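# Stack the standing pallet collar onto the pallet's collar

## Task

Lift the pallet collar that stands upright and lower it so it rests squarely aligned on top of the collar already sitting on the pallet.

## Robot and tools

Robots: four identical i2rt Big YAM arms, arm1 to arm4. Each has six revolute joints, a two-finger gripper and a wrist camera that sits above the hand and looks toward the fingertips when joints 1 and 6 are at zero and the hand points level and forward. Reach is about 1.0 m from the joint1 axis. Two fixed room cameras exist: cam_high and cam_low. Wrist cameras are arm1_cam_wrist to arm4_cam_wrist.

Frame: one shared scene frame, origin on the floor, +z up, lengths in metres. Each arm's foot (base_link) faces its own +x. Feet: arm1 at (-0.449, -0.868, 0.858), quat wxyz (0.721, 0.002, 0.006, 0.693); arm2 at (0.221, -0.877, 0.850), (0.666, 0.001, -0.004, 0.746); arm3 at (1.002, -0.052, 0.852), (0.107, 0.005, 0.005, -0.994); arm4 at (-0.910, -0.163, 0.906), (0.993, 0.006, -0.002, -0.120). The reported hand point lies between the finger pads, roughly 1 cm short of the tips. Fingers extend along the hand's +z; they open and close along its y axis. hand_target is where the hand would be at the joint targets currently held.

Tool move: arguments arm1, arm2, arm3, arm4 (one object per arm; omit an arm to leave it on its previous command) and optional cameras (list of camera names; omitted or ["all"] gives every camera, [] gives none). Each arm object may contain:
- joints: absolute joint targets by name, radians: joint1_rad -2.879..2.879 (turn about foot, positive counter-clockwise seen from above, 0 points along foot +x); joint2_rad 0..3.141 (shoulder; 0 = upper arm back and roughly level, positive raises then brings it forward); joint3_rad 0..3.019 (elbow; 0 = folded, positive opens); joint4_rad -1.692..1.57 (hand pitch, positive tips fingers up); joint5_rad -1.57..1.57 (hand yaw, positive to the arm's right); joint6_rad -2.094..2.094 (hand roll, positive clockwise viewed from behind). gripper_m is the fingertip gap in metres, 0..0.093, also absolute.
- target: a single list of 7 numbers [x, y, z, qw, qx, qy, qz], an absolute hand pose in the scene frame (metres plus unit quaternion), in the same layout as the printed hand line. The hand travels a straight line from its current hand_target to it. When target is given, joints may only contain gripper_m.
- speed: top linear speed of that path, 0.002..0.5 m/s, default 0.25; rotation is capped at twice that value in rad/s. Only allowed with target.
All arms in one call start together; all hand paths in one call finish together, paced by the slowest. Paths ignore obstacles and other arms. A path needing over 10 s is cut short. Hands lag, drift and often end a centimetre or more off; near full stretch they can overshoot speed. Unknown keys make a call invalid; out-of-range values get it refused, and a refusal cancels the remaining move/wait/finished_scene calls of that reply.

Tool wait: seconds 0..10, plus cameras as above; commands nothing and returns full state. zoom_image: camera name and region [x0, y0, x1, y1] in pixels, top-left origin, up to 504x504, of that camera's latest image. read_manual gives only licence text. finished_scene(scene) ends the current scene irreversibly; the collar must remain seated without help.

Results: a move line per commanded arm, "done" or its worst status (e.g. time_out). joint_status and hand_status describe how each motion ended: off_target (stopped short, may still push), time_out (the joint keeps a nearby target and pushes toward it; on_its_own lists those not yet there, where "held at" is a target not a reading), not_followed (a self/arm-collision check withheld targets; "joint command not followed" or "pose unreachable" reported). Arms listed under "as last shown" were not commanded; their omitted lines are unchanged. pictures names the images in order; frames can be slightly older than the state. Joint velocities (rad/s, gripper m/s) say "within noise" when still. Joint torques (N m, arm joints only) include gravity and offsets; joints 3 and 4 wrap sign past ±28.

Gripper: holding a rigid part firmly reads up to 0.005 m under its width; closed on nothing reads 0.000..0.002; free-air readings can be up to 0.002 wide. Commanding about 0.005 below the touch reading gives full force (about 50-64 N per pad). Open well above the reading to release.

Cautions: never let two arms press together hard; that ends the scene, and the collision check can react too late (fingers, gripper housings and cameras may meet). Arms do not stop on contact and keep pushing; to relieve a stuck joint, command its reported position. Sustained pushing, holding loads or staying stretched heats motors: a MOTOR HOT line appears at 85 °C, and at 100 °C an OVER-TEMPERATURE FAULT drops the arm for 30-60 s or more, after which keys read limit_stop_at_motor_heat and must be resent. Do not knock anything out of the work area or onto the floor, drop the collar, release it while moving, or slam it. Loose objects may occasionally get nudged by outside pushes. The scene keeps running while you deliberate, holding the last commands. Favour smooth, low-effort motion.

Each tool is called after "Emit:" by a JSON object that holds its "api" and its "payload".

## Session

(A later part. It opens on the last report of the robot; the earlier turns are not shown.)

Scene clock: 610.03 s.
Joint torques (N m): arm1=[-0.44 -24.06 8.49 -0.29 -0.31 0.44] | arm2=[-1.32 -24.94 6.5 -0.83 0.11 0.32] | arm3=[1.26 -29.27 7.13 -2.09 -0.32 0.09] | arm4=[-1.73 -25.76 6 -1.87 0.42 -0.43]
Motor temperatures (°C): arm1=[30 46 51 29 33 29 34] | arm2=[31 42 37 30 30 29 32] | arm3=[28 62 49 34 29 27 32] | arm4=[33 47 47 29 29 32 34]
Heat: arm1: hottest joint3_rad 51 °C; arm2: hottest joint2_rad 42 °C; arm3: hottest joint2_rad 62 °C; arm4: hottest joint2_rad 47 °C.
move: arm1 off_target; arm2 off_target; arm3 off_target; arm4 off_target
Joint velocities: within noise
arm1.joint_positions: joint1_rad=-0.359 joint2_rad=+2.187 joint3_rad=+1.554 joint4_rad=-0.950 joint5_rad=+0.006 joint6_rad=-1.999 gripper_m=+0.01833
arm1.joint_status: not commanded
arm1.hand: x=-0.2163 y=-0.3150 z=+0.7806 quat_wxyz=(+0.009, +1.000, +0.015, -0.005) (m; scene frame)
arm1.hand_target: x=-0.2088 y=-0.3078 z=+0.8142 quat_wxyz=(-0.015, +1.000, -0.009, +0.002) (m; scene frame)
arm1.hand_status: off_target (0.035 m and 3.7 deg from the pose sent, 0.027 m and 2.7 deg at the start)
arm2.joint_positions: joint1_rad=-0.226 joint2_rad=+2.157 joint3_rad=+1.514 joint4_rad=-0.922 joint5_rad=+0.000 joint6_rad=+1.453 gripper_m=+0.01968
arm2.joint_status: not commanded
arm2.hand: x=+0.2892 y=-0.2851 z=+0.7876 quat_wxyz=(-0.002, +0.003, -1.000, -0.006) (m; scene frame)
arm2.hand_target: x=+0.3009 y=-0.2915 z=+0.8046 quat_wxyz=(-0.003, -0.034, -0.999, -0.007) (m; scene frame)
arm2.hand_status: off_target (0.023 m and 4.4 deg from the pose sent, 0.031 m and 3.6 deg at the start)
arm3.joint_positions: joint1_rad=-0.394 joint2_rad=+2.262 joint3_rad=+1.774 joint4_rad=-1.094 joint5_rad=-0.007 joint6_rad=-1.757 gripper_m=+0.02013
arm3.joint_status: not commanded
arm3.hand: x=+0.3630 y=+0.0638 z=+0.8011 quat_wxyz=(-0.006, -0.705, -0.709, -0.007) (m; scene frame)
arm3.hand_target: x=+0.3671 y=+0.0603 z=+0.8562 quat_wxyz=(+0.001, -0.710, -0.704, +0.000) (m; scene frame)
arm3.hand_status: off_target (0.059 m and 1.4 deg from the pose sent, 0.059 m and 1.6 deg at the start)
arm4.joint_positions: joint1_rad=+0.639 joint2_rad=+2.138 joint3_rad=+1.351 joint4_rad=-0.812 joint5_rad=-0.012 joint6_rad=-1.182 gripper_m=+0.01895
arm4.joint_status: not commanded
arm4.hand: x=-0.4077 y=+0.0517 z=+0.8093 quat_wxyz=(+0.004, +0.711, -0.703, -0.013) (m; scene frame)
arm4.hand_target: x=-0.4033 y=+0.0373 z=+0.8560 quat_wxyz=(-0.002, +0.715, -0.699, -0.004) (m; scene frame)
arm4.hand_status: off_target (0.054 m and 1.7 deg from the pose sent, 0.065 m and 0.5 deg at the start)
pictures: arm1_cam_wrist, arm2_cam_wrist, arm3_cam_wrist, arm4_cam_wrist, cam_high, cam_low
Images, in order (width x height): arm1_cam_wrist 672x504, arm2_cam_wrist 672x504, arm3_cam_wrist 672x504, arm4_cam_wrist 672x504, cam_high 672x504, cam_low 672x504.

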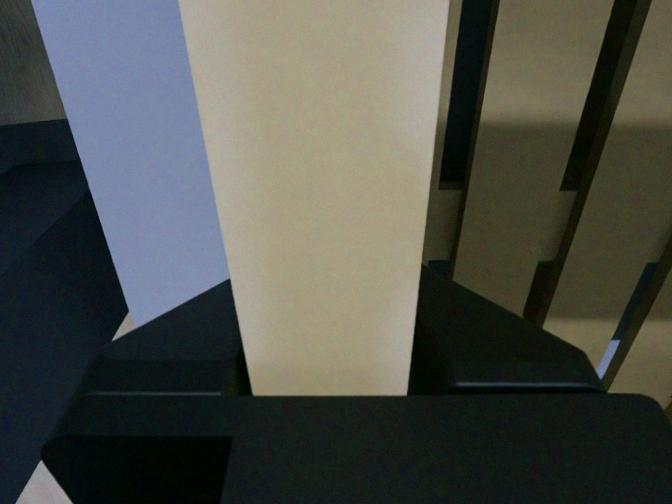

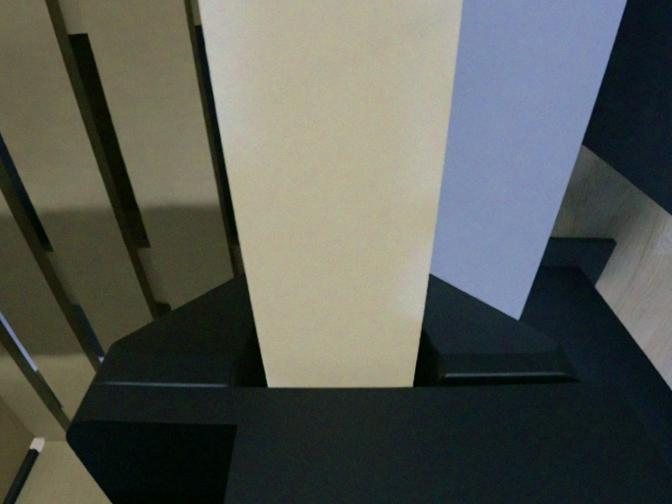

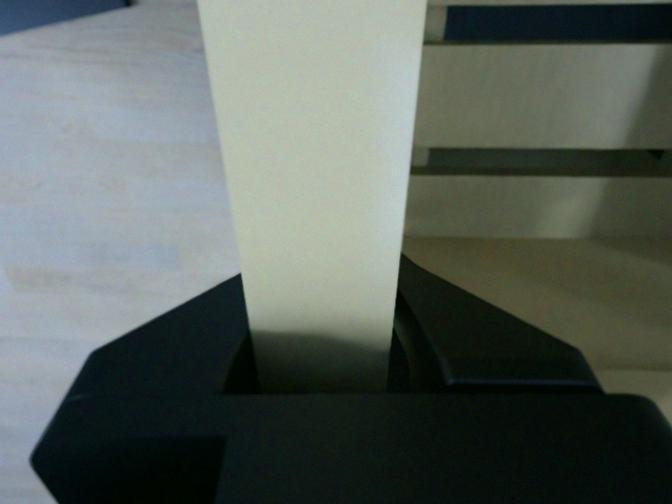

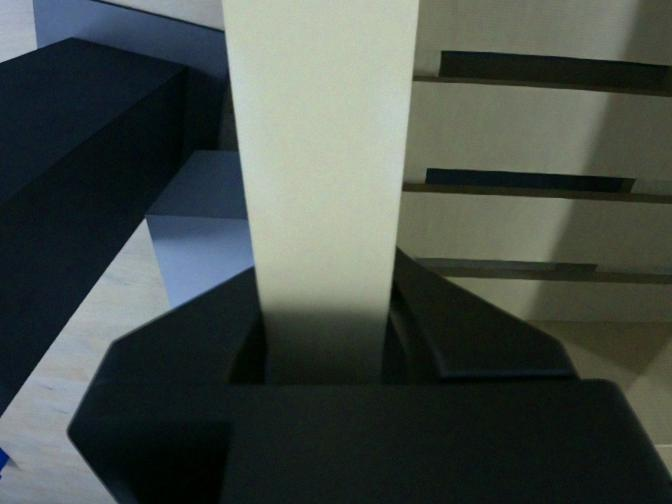

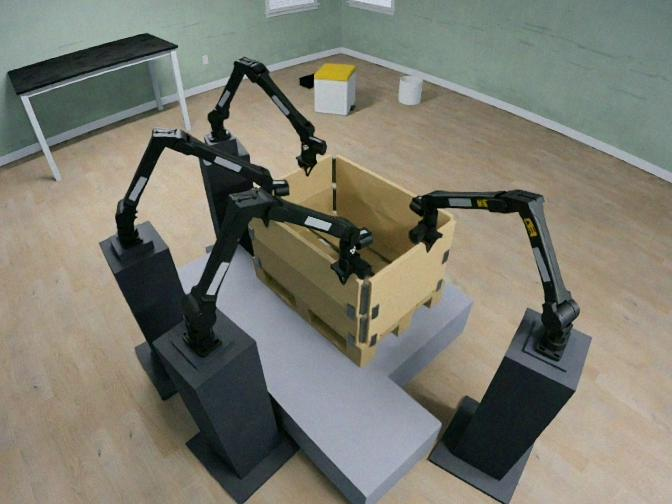

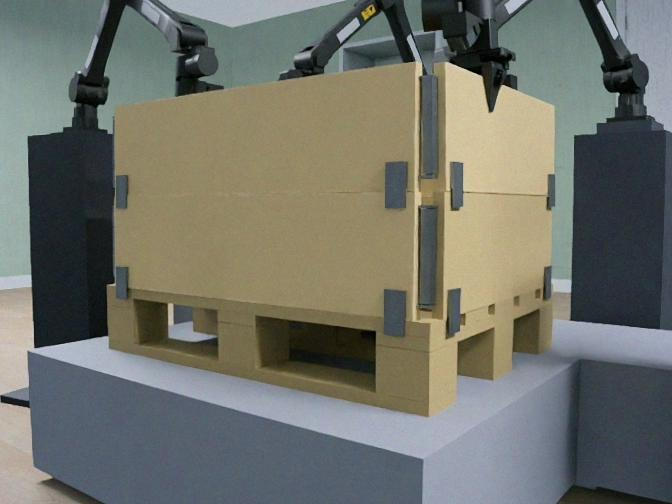

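Emit:
{"api": "move", "payload": {"arm1": {"target":[-0.214,-0.313,0.775,-0.005,0.9998,0.0,0],"speed":0.05}, "arm2": {"target":[0.293,-0.289,0.775,0,0.02,1,0],"speed":0.05}, "arm3": {"target":[0.365,0.062,0.815,0,0.708,0.706,0],"speed":0.05}, "arm4": {"target":[-0.405,0.045,0.82,0,-0.713,0.701,0],"speed":0.05}}}

Emit:
{"api": "zoom_image", "payload": {"camera": "cam_low", "region": [360, 130, 570, 350]}}

Scene clock: 616.90 s.
Joint torques (N m): arm1=[-0.03 -19.49 7.5 0.88 -0.19 0.32] | arm2=[-0.32 -20.19 7.28 0.13 -0.09 0.18] | arm3=[1.2 -24.23 6.86 -0.38 -0.32 0.03] | arm4=[-0.32 -20.84 6.3 -0.21 0.66 -0.23]
Motor temperatures (°C): arm1=[30 48 50 29 32 29 34] | arm2=[31 42 37 30 30 28 32] | arm3=[28 61 49 34 29 27 32] | arm4=[33 46 47 29 29 32 34]
Heat: arm1: hottest joint3_rad 50 °C; arm2: hottest joint2_rad 42 °C; arm3: hottest joint2_rad 61 °C; arm4: hottest joint3_rad 47 °C.
move: arm1 off_target; arm2 off_target; arm3 off_target; arm4 off_target
Joint velocities: within noise
arm1.joint_positions: joint1_rad=-0.359 joint2_rad=+2.187 joint3_rad=+1.544 joint4_rad=-0.933 joint5_rad=+0.005 joint6_rad=-2.002 gripper_m=+0.01833
arm1.joint_status: not commanded
arm1.hand: x=-0.2167 y=-0.3154 z=+0.7778 quat_wxyz=(+0.006, +1.000, +0.017, -0.004) (m; scene frame)
arm1.hand_target: x=-0.2154 y=-0.3156 z=+0.7751 quat_wxyz=(+0.000, +1.000, +0.000, -0.003) (m; scene frame)
arm1.hand_status: off_target (0.005 m and 2.3 deg from the pose sent, 0.006 m and 2.5 deg at the start)
arm2.joint_positions: joint1_rad=-0.226 joint2_rad=+2.157 joint3_rad=+1.512 joint4_rad=-0.914 joint5_rad=+0.000 joint6_rad=+1.453 gripper_m=+0.01968
arm2.joint_status: not commanded
arm2.hand: x=+0.2893 y=-0.2843 z=+0.7869 quat_wxyz=(-0.003, +0.003, -1.000, -0.009) (m; scene frame)
arm2.hand_target: x=+0.2930 y=-0.2896 z=+0.7750 quat_wxyz=(+0.000, -0.020, -1.000, +0.001) (m; scene frame)
arm2.hand_status: off_target (0.013 m and 2.8 deg from the pose sent, 0.014 m and 2.7 deg at the start)
arm3.joint_positions: joint1_rad=-0.394 joint2_rad=+2.262 joint3_rad=+1.761 joint4_rad=-1.072 joint5_rad=-0.007 joint6_rad=-1.757 gripper_m=+0.02003
arm3.joint_status: not commanded
arm3.hand: x=+0.3634 y=+0.0638 z=+0.7969 quat_wxyz=(-0.002, -0.705, -0.709, -0.005) (m; scene frame)
arm3.hand_target: x=+0.3655 y=+0.0619 z=+0.8147 quat_wxyz=(-0.001, -0.708, -0.706, -0.001) (m; scene frame)
arm3.hand_status: off_target (0.018 m and 0.8 deg from the pose sent, 0.014 m and 1.2 deg at the start)
arm4.joint_positions: joint1_rad=+0.640 joint2_rad=+2.138 joint3_rad=+1.341 joint4_rad=-0.791 joint5_rad=-0.010 joint6_rad=-1.182 gripper_m=+0.01895
arm4.joint_status: not commanded
arm4.hand: x=-0.4075 y=+0.0520 z=+0.8067 quat_wxyz=(-0.001, +0.711, -0.703, -0.010) (m; scene frame)
arm4.hand_target: x=-0.4054 y=+0.0449 z=+0.8197 quat_wxyz=(+0.001, +0.713, -0.701, -0.001) (m; scene frame)
arm4.hand_status: off_target (0.015 m and 1.2 deg from the pose sent, 0.013 m and 1.6 deg at the start)
pictures: arm1_cam_wrist, arm2_cam_wrist, arm3_cam_wrist, arm4_cam_wrist, cam_high, cam_low
Images, in order (width x height): arm1_cam_wrist 672x504, arm2_cam_wrist 672x504, arm3_cam_wrist 672x504, arm4_cam_wrist 672x504, cam_high 672x504, cam_low 672x504.

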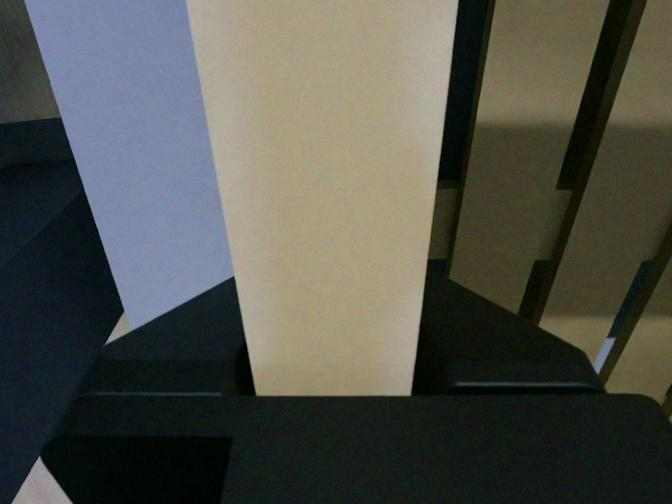

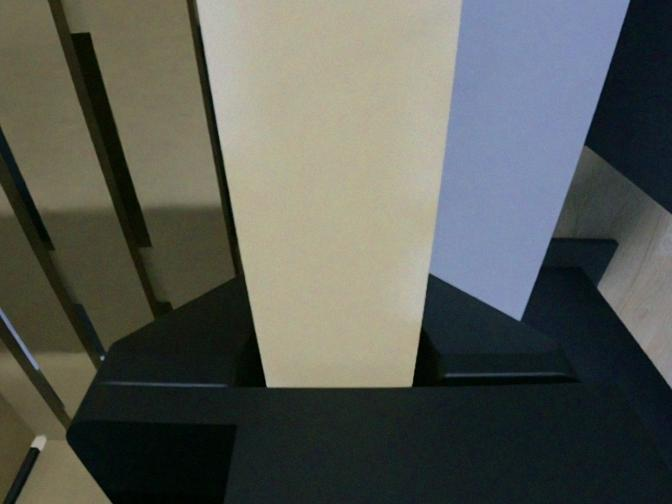

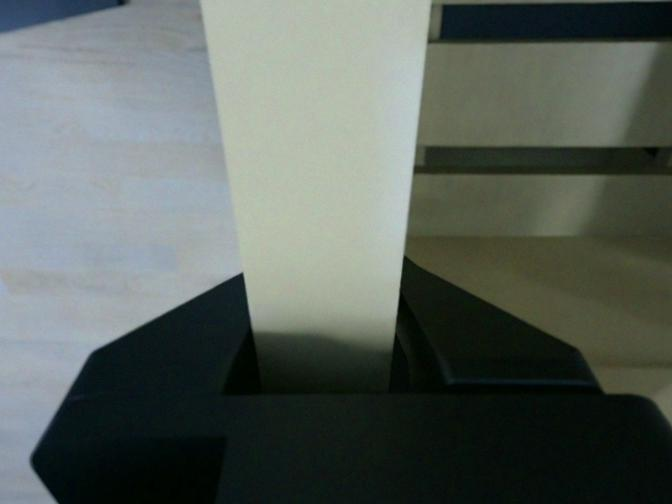

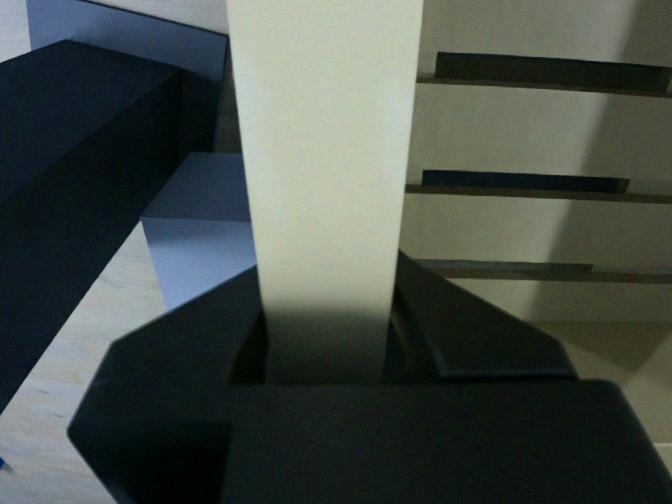

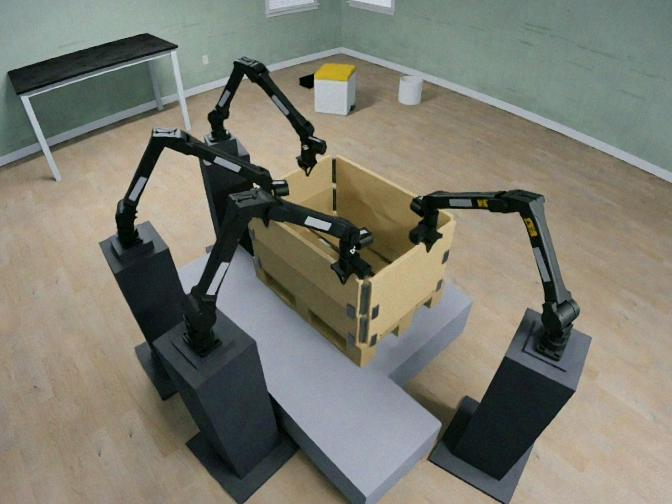

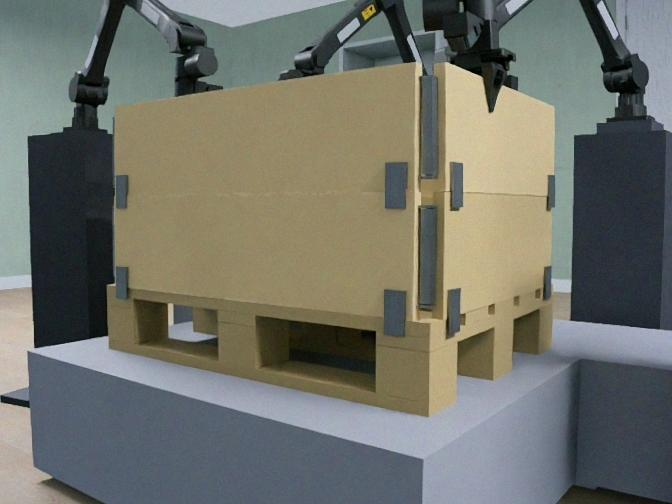

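Scaled by 2.291 from the camera's 672x504 image, which has a finer 960x720 frame.

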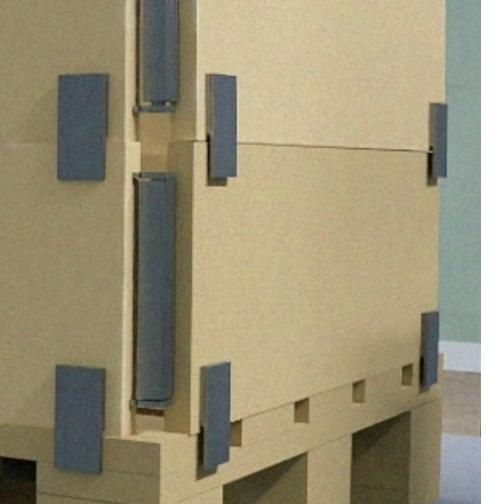

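Release.

Emit:
{"api": "move", "payload": {"arm1": {"joints":{"gripper_m":0.045}}, "arm2": {"joints":{"gripper_m":0.045}}, "arm3": {"joints":{"gripper_m":0.045}}, "arm4": {"joints":{"gripper_m":0.045}}}}

Scene clock: 620.00 s.
Joint torques (N m): arm1=[0.03 -19.55 7.79 0.57 -0.18 0.16] | arm2=[-0.32 -20.25 7.66 0.09 -0.04 -0.05] | arm3=[1.26 -22.77 7.61 -0.06 -0.2 0.03] | arm4=[-0.09 -20.25 6.63 -0.03 0.04 -0.23]
Motor temperatures (°C): arm1=[30 48 50 29 32 28 34] | arm2=[31 42 37 30 30 28 32] | arm3=[28 60 48 34 29 27 32] | arm4=[33 45 47 29 29 32 34]
Heat: arm1: hottest joint3_rad 50 °C; arm2: hottest joint2_rad 42 °C; arm3: hottest joint2_rad 60 °C; arm4: hottest joint3_rad 47 °C.
move: arm1 done; arm2 done; arm3 done; arm4 done
Joint velocities: within noise
arm1.joint_positions: joint1_rad=-0.359 joint2_rad=+2.187 joint3_rad=+1.541 joint4_rad=-0.925 joint5_rad=+0.005 joint6_rad=-1.982 gripper_m=+0.04489
arm1.joint_status: all done
arm1.hand: x=-0.2166 y=-0.3151 z=+0.7767 quat_wxyz=(+0.004, +1.000, +0.007, -0.003) (m; scene frame)
arm1.hand_target: x=-0.2153 y=-0.3156 z=+0.7751 quat_wxyz=(+0.001, +1.000, -0.001, -0.003) (m; scene frame)
arm1.hand_status: not commanded
arm2.joint_positions: joint1_rad=-0.227 joint2_rad=+2.158 joint3_rad=+1.506 joint4_rad=-0.925 joint5_rad=-0.006 joint6_rad=+1.476 gripper_m=+0.04491
arm2.joint_status: all done
arm2.hand: x=+0.2881 y=-0.2896 z=+0.7846 quat_wxyz=(+0.001, -0.009, -1.000, -0.001) (m; scene frame)
arm2.hand_target: x=+0.2918 y=-0.2920 z=+0.7751 quat_wxyz=(+0.003, -0.020, -1.000, +0.006) (m; scene frame)
arm2.hand_status: not commanded
arm3.joint_positions: joint1_rad=-0.394 joint2_rad=+2.247 joint3_rad=+1.751 joint4_rad=-1.094 joint5_rad=-0.010 joint6_rad=-1.749 gripper_m=+0.04494
arm3.joint_status: all done
arm3.hand: x=+0.3698 y=+0.0620 z=+0.8031 quat_wxyz=(-0.010, -0.708, -0.707, -0.008) (m; scene frame)
arm3.hand_target: x=+0.3684 y=+0.0614 z=+0.8146 quat_wxyz=(-0.006, -0.711, -0.703, -0.004) (m; scene frame)
arm3.hand_status: not commanded
arm4.joint_positions: joint1_rad=+0.637 joint2_rad=+2.132 joint3_rad=+1.337 joint4_rad=-0.807 joint5_rad=+0.017 joint6_rad=-1.184 gripper_m=+0.04493
arm4.joint_status: all done
arm4.hand: x=-0.4095 y=+0.0442 z=+0.8085 quat_wxyz=(+0.011, +0.711, -0.703, +0.000) (m; scene frame)
arm4.hand_target: x=-0.4075 y=+0.0420 z=+0.8197 quat_wxyz=(+0.008, +0.713, -0.701, +0.002) (m; scene frame)
arm4.hand_status: not commanded
pictures: arm1_cam_wrist, arm2_cam_wrist, arm3_cam_wrist, arm4_cam_wrist, cam_high, cam_low
Images, in order (width x height): arm1_cam_wrist 672x504, arm2_cam_wrist 672x504, arm3_cam_wrist 672x504, arm4_cam_wrist 672x504, cam_high 672x504, cam_low 672x504.

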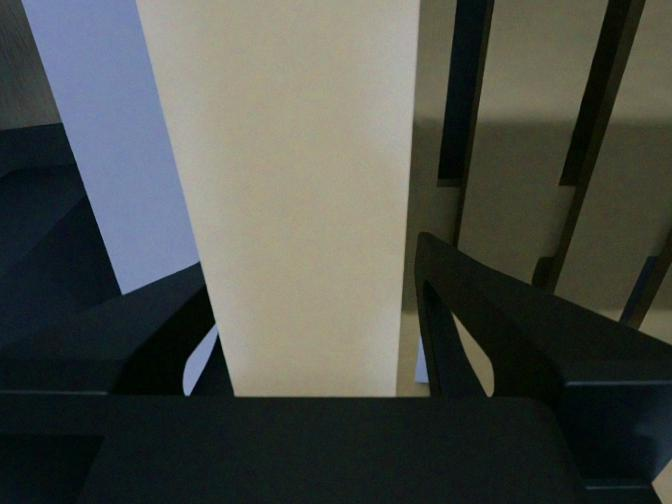

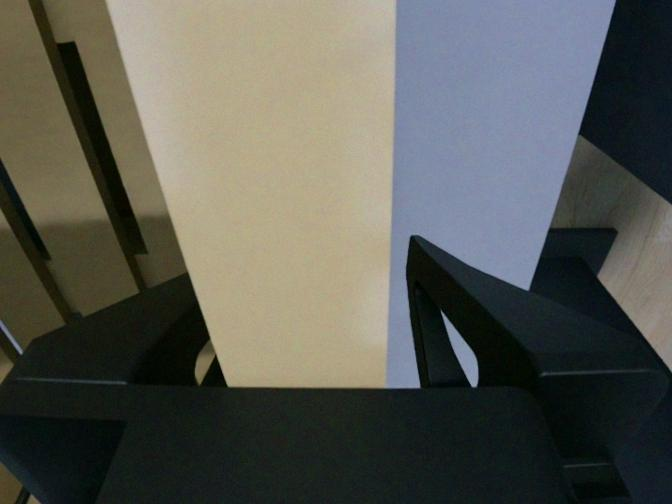

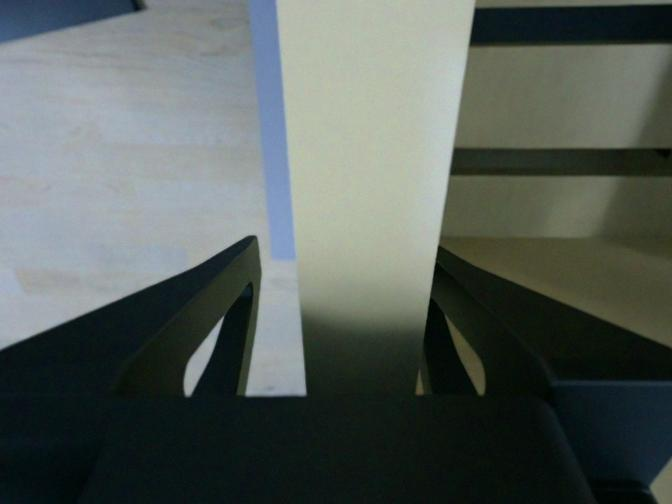

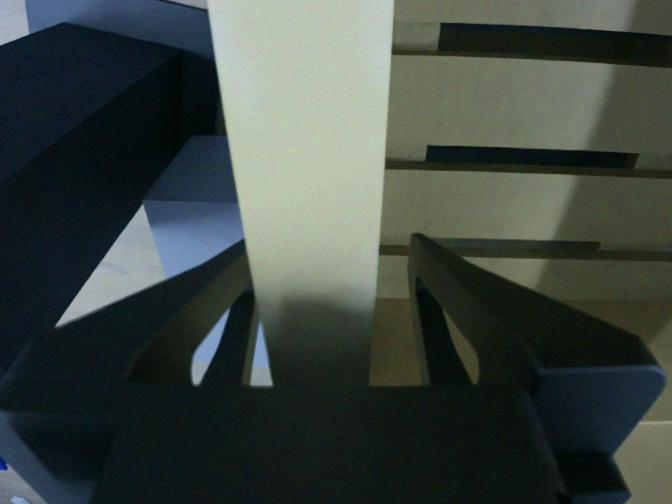

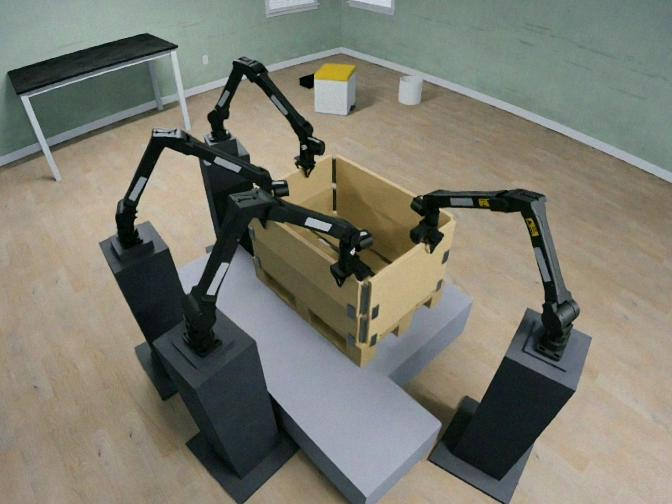

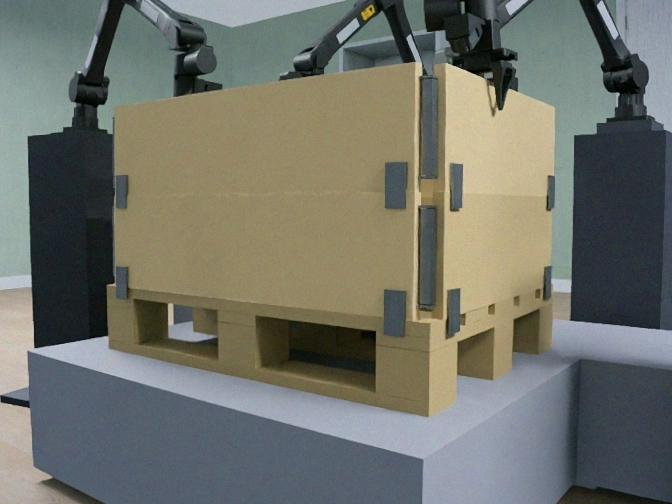

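Emit:
{"api": "move", "payload": {"arm1": {"target":[-0.216,-0.311,0.88,0.001,1,-0.001,-0.003],"speed":0.08,"joints":{"gripper_m":0.06}}, "arm2": {"target":[0.290,-0.288,0.88,0,0.017,1,0],"speed":0.08,"joints":{"gripper_m":0.06}}, "arm3": {"target":[0.366,0.061,0.91,0,0.71,0.704,0],"speed":0.08,"joints":{"gripper_m":0.06}}, "arm4": {"target":[-0.407,0.042,0.91,0,-0.713,0.701,0],"speed":0.08,"joints":{"gripper_m":0.06}}}}

Emit:
{"api": "zoom_image", "payload": {"camera": "cam_low", "region": [90, 0, 594, 378]}}

Emit:
{"api": "zoom_image", "payload": {"camera": "cam_high", "region": [220, 120, 480, 380]}}

Scene clock: 627.70 s.
Joint torques (N m): arm1=[0.44 -20.37 13.82 -0.51 -0.17 0.13] | arm2=[0.03 -22.48 11.63 -0.51 0.16 -0.05] | arm3=[1.2 -21.48 11.66 -0.08 -0.18 0] | arm4=[-0.21 -19.43 10.48 -0.06 -0.14 -0.24]
Motor temperatures (°C): arm1=[30 48 49 29 32 28 33] | arm2=[30 41 37 30 30 28 31] | arm3=[28 60 48 34 29 27 31] | arm4=[33 44 46 28 29 32 33]
Heat: arm1: hottest joint3_rad 49 °C; arm2: hottest joint2_rad 41 °C; arm3: hottest joint2_rad 60 °C; arm4: hottest joint3_rad 46 °C.
move: arm1 off_target; arm2 off_target; arm3 off_target; arm4 off_target
Joint velocities: within noise
arm1.joint_positions: joint1_rad=-0.359 joint2_rad=+2.066 joint3_rad=+1.554 joint4_rad=-1.116 joint5_rad=+0.005 joint6_rad=-1.976 gripper_m=+0.05989
arm1.joint_status: all done
arm1.hand: x=-0.2238 y=-0.3336 z=+0.8510 quat_wxyz=(+0.030, +0.999, +0.004, -0.015) (m; scene frame)
arm1.hand_target: x=-0.2165 y=-0.3123 z=+0.8804 quat_wxyz=(+0.000, +1.000, -0.001, -0.003) (m; scene frame)
arm1.hand_status: off_target (0.038 m and 3.6 deg from the pose sent, 0.103 m and 1.0 deg at the start)
arm2.joint_positions: joint1_rad=-0.227 joint2_rad=+2.047 joint3_rad=+1.534 joint4_rad=-1.112 joint5_rad=-0.006 joint6_rad=+1.477 gripper_m=+0.05991
arm2.joint_status: all done
arm2.hand: x=+0.2861 y=-0.3049 z=+0.8571 quat_wxyz=(+0.004, -0.010, -1.000, +0.023) (m; scene frame)
arm2.hand_target: x=+0.2899 y=-0.2891 z=+0.8802 quat_wxyz=(+0.000, -0.017, -1.000, +0.000) (m; scene frame)
arm2.hand_status: off_target (0.029 m and 2.8 deg from the pose sent, 0.095 m and 0.9 deg at the start)
arm3.joint_positions: joint1_rad=-0.394 joint2_rad=+2.132 joint3_rad=+1.784 joint4_rad=-1.264 joint5_rad=-0.011 joint6_rad=-1.749 gripper_m=+0.05994
arm3.joint_status: all done
arm3.hand: x=+0.3820 y=+0.0585 z=+0.8867 quat_wxyz=(-0.019, -0.707, -0.706, -0.014) (m; scene frame)
arm3.hand_target: x=+0.3667 y=+0.0607 z=+0.9103 quat_wxyz=(+0.000, -0.710, -0.704, +0.001) (m; scene frame)
arm3.hand_status: off_target (0.028 m and 2.7 deg from the pose sent, 0.107 m and 1.5 deg at the start)
arm4.joint_positions: joint1_rad=+0.637 joint2_rad=+1.979 joint3_rad=+1.337 joint4_rad=-0.979 joint5_rad=+0.013 joint6_rad=-1.184 gripper_m=+0.05993
arm4.joint_status: all done
arm4.hand: x=-0.4218 y=+0.0391 z=+0.8890 quat_wxyz=(+0.019, +0.711, -0.703, -0.006) (m; scene frame)
arm4.hand_target: x=-0.4074 y=+0.0417 z=+0.9101 quat_wxyz=(+0.000, +0.713, -0.701, +0.001) (m; scene frame)
arm4.hand_status: off_target (0.026 m and 2.3 deg from the pose sent, 0.102 m and 1.4 deg at the start)
pictures: arm1_cam_wrist, arm2_cam_wrist, arm3_cam_wrist, arm4_cam_wrist, cam_high, cam_low
Images, in order (width x height): arm1_cam_wrist 672x504, arm2_cam_wrist 672x504, arm3_cam_wrist 672x504, arm4_cam_wrist 672x504, cam_high 672x504, cam_low 672x504.

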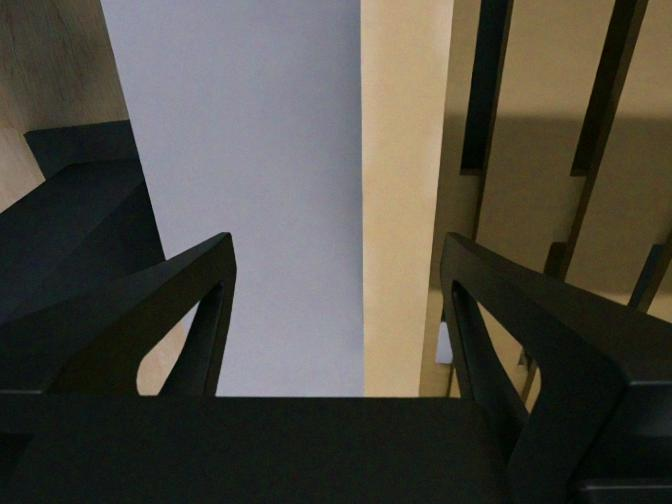

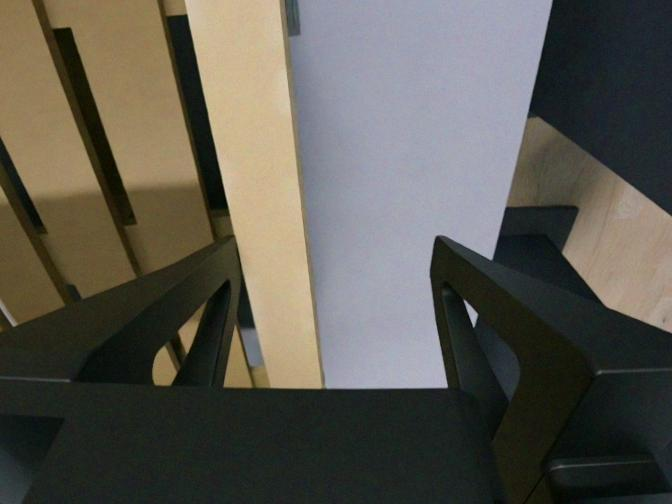

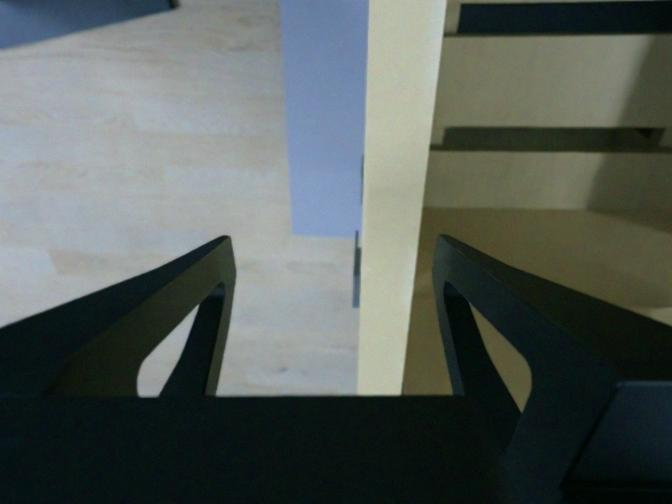

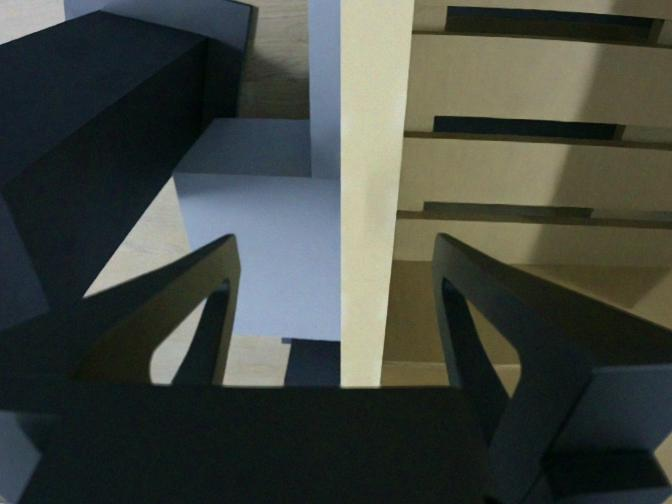

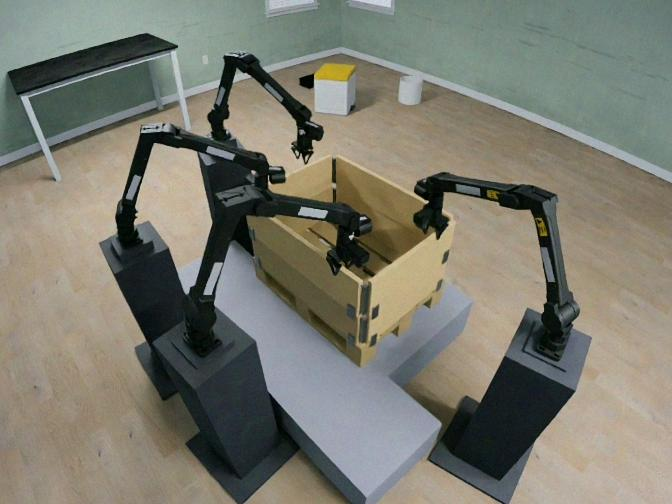

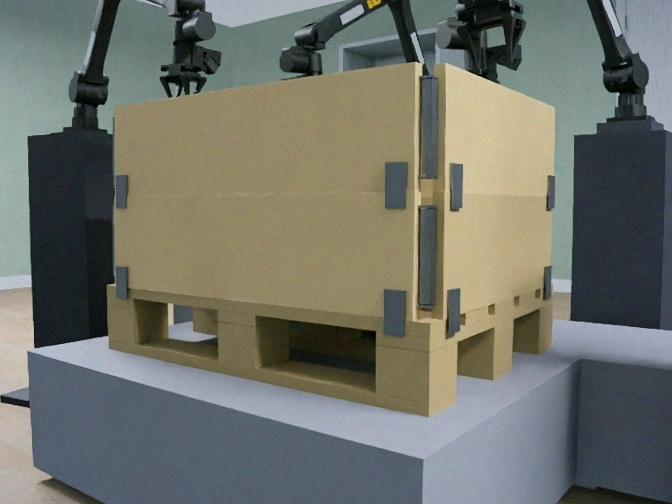

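Scaled by 1.000.

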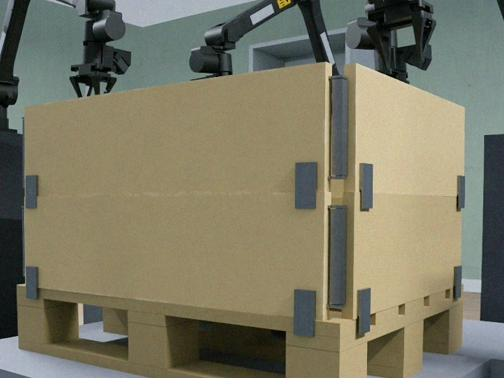

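Scaled by 1.938 from the camera's 672x504 image, which has a finer 960x720 frame.

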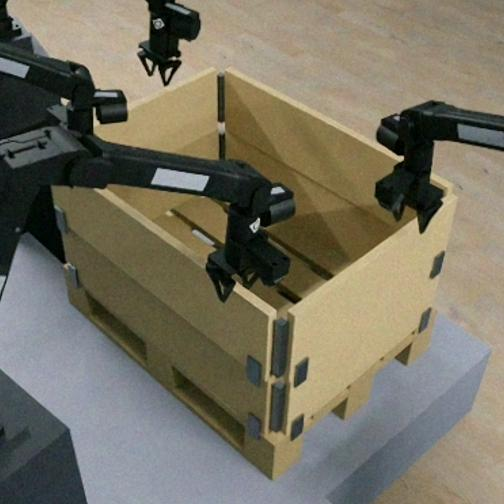

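Emit:
{"api": "finished_scene", "payload": {"scene": 1}}

The scene is finished: the task was done.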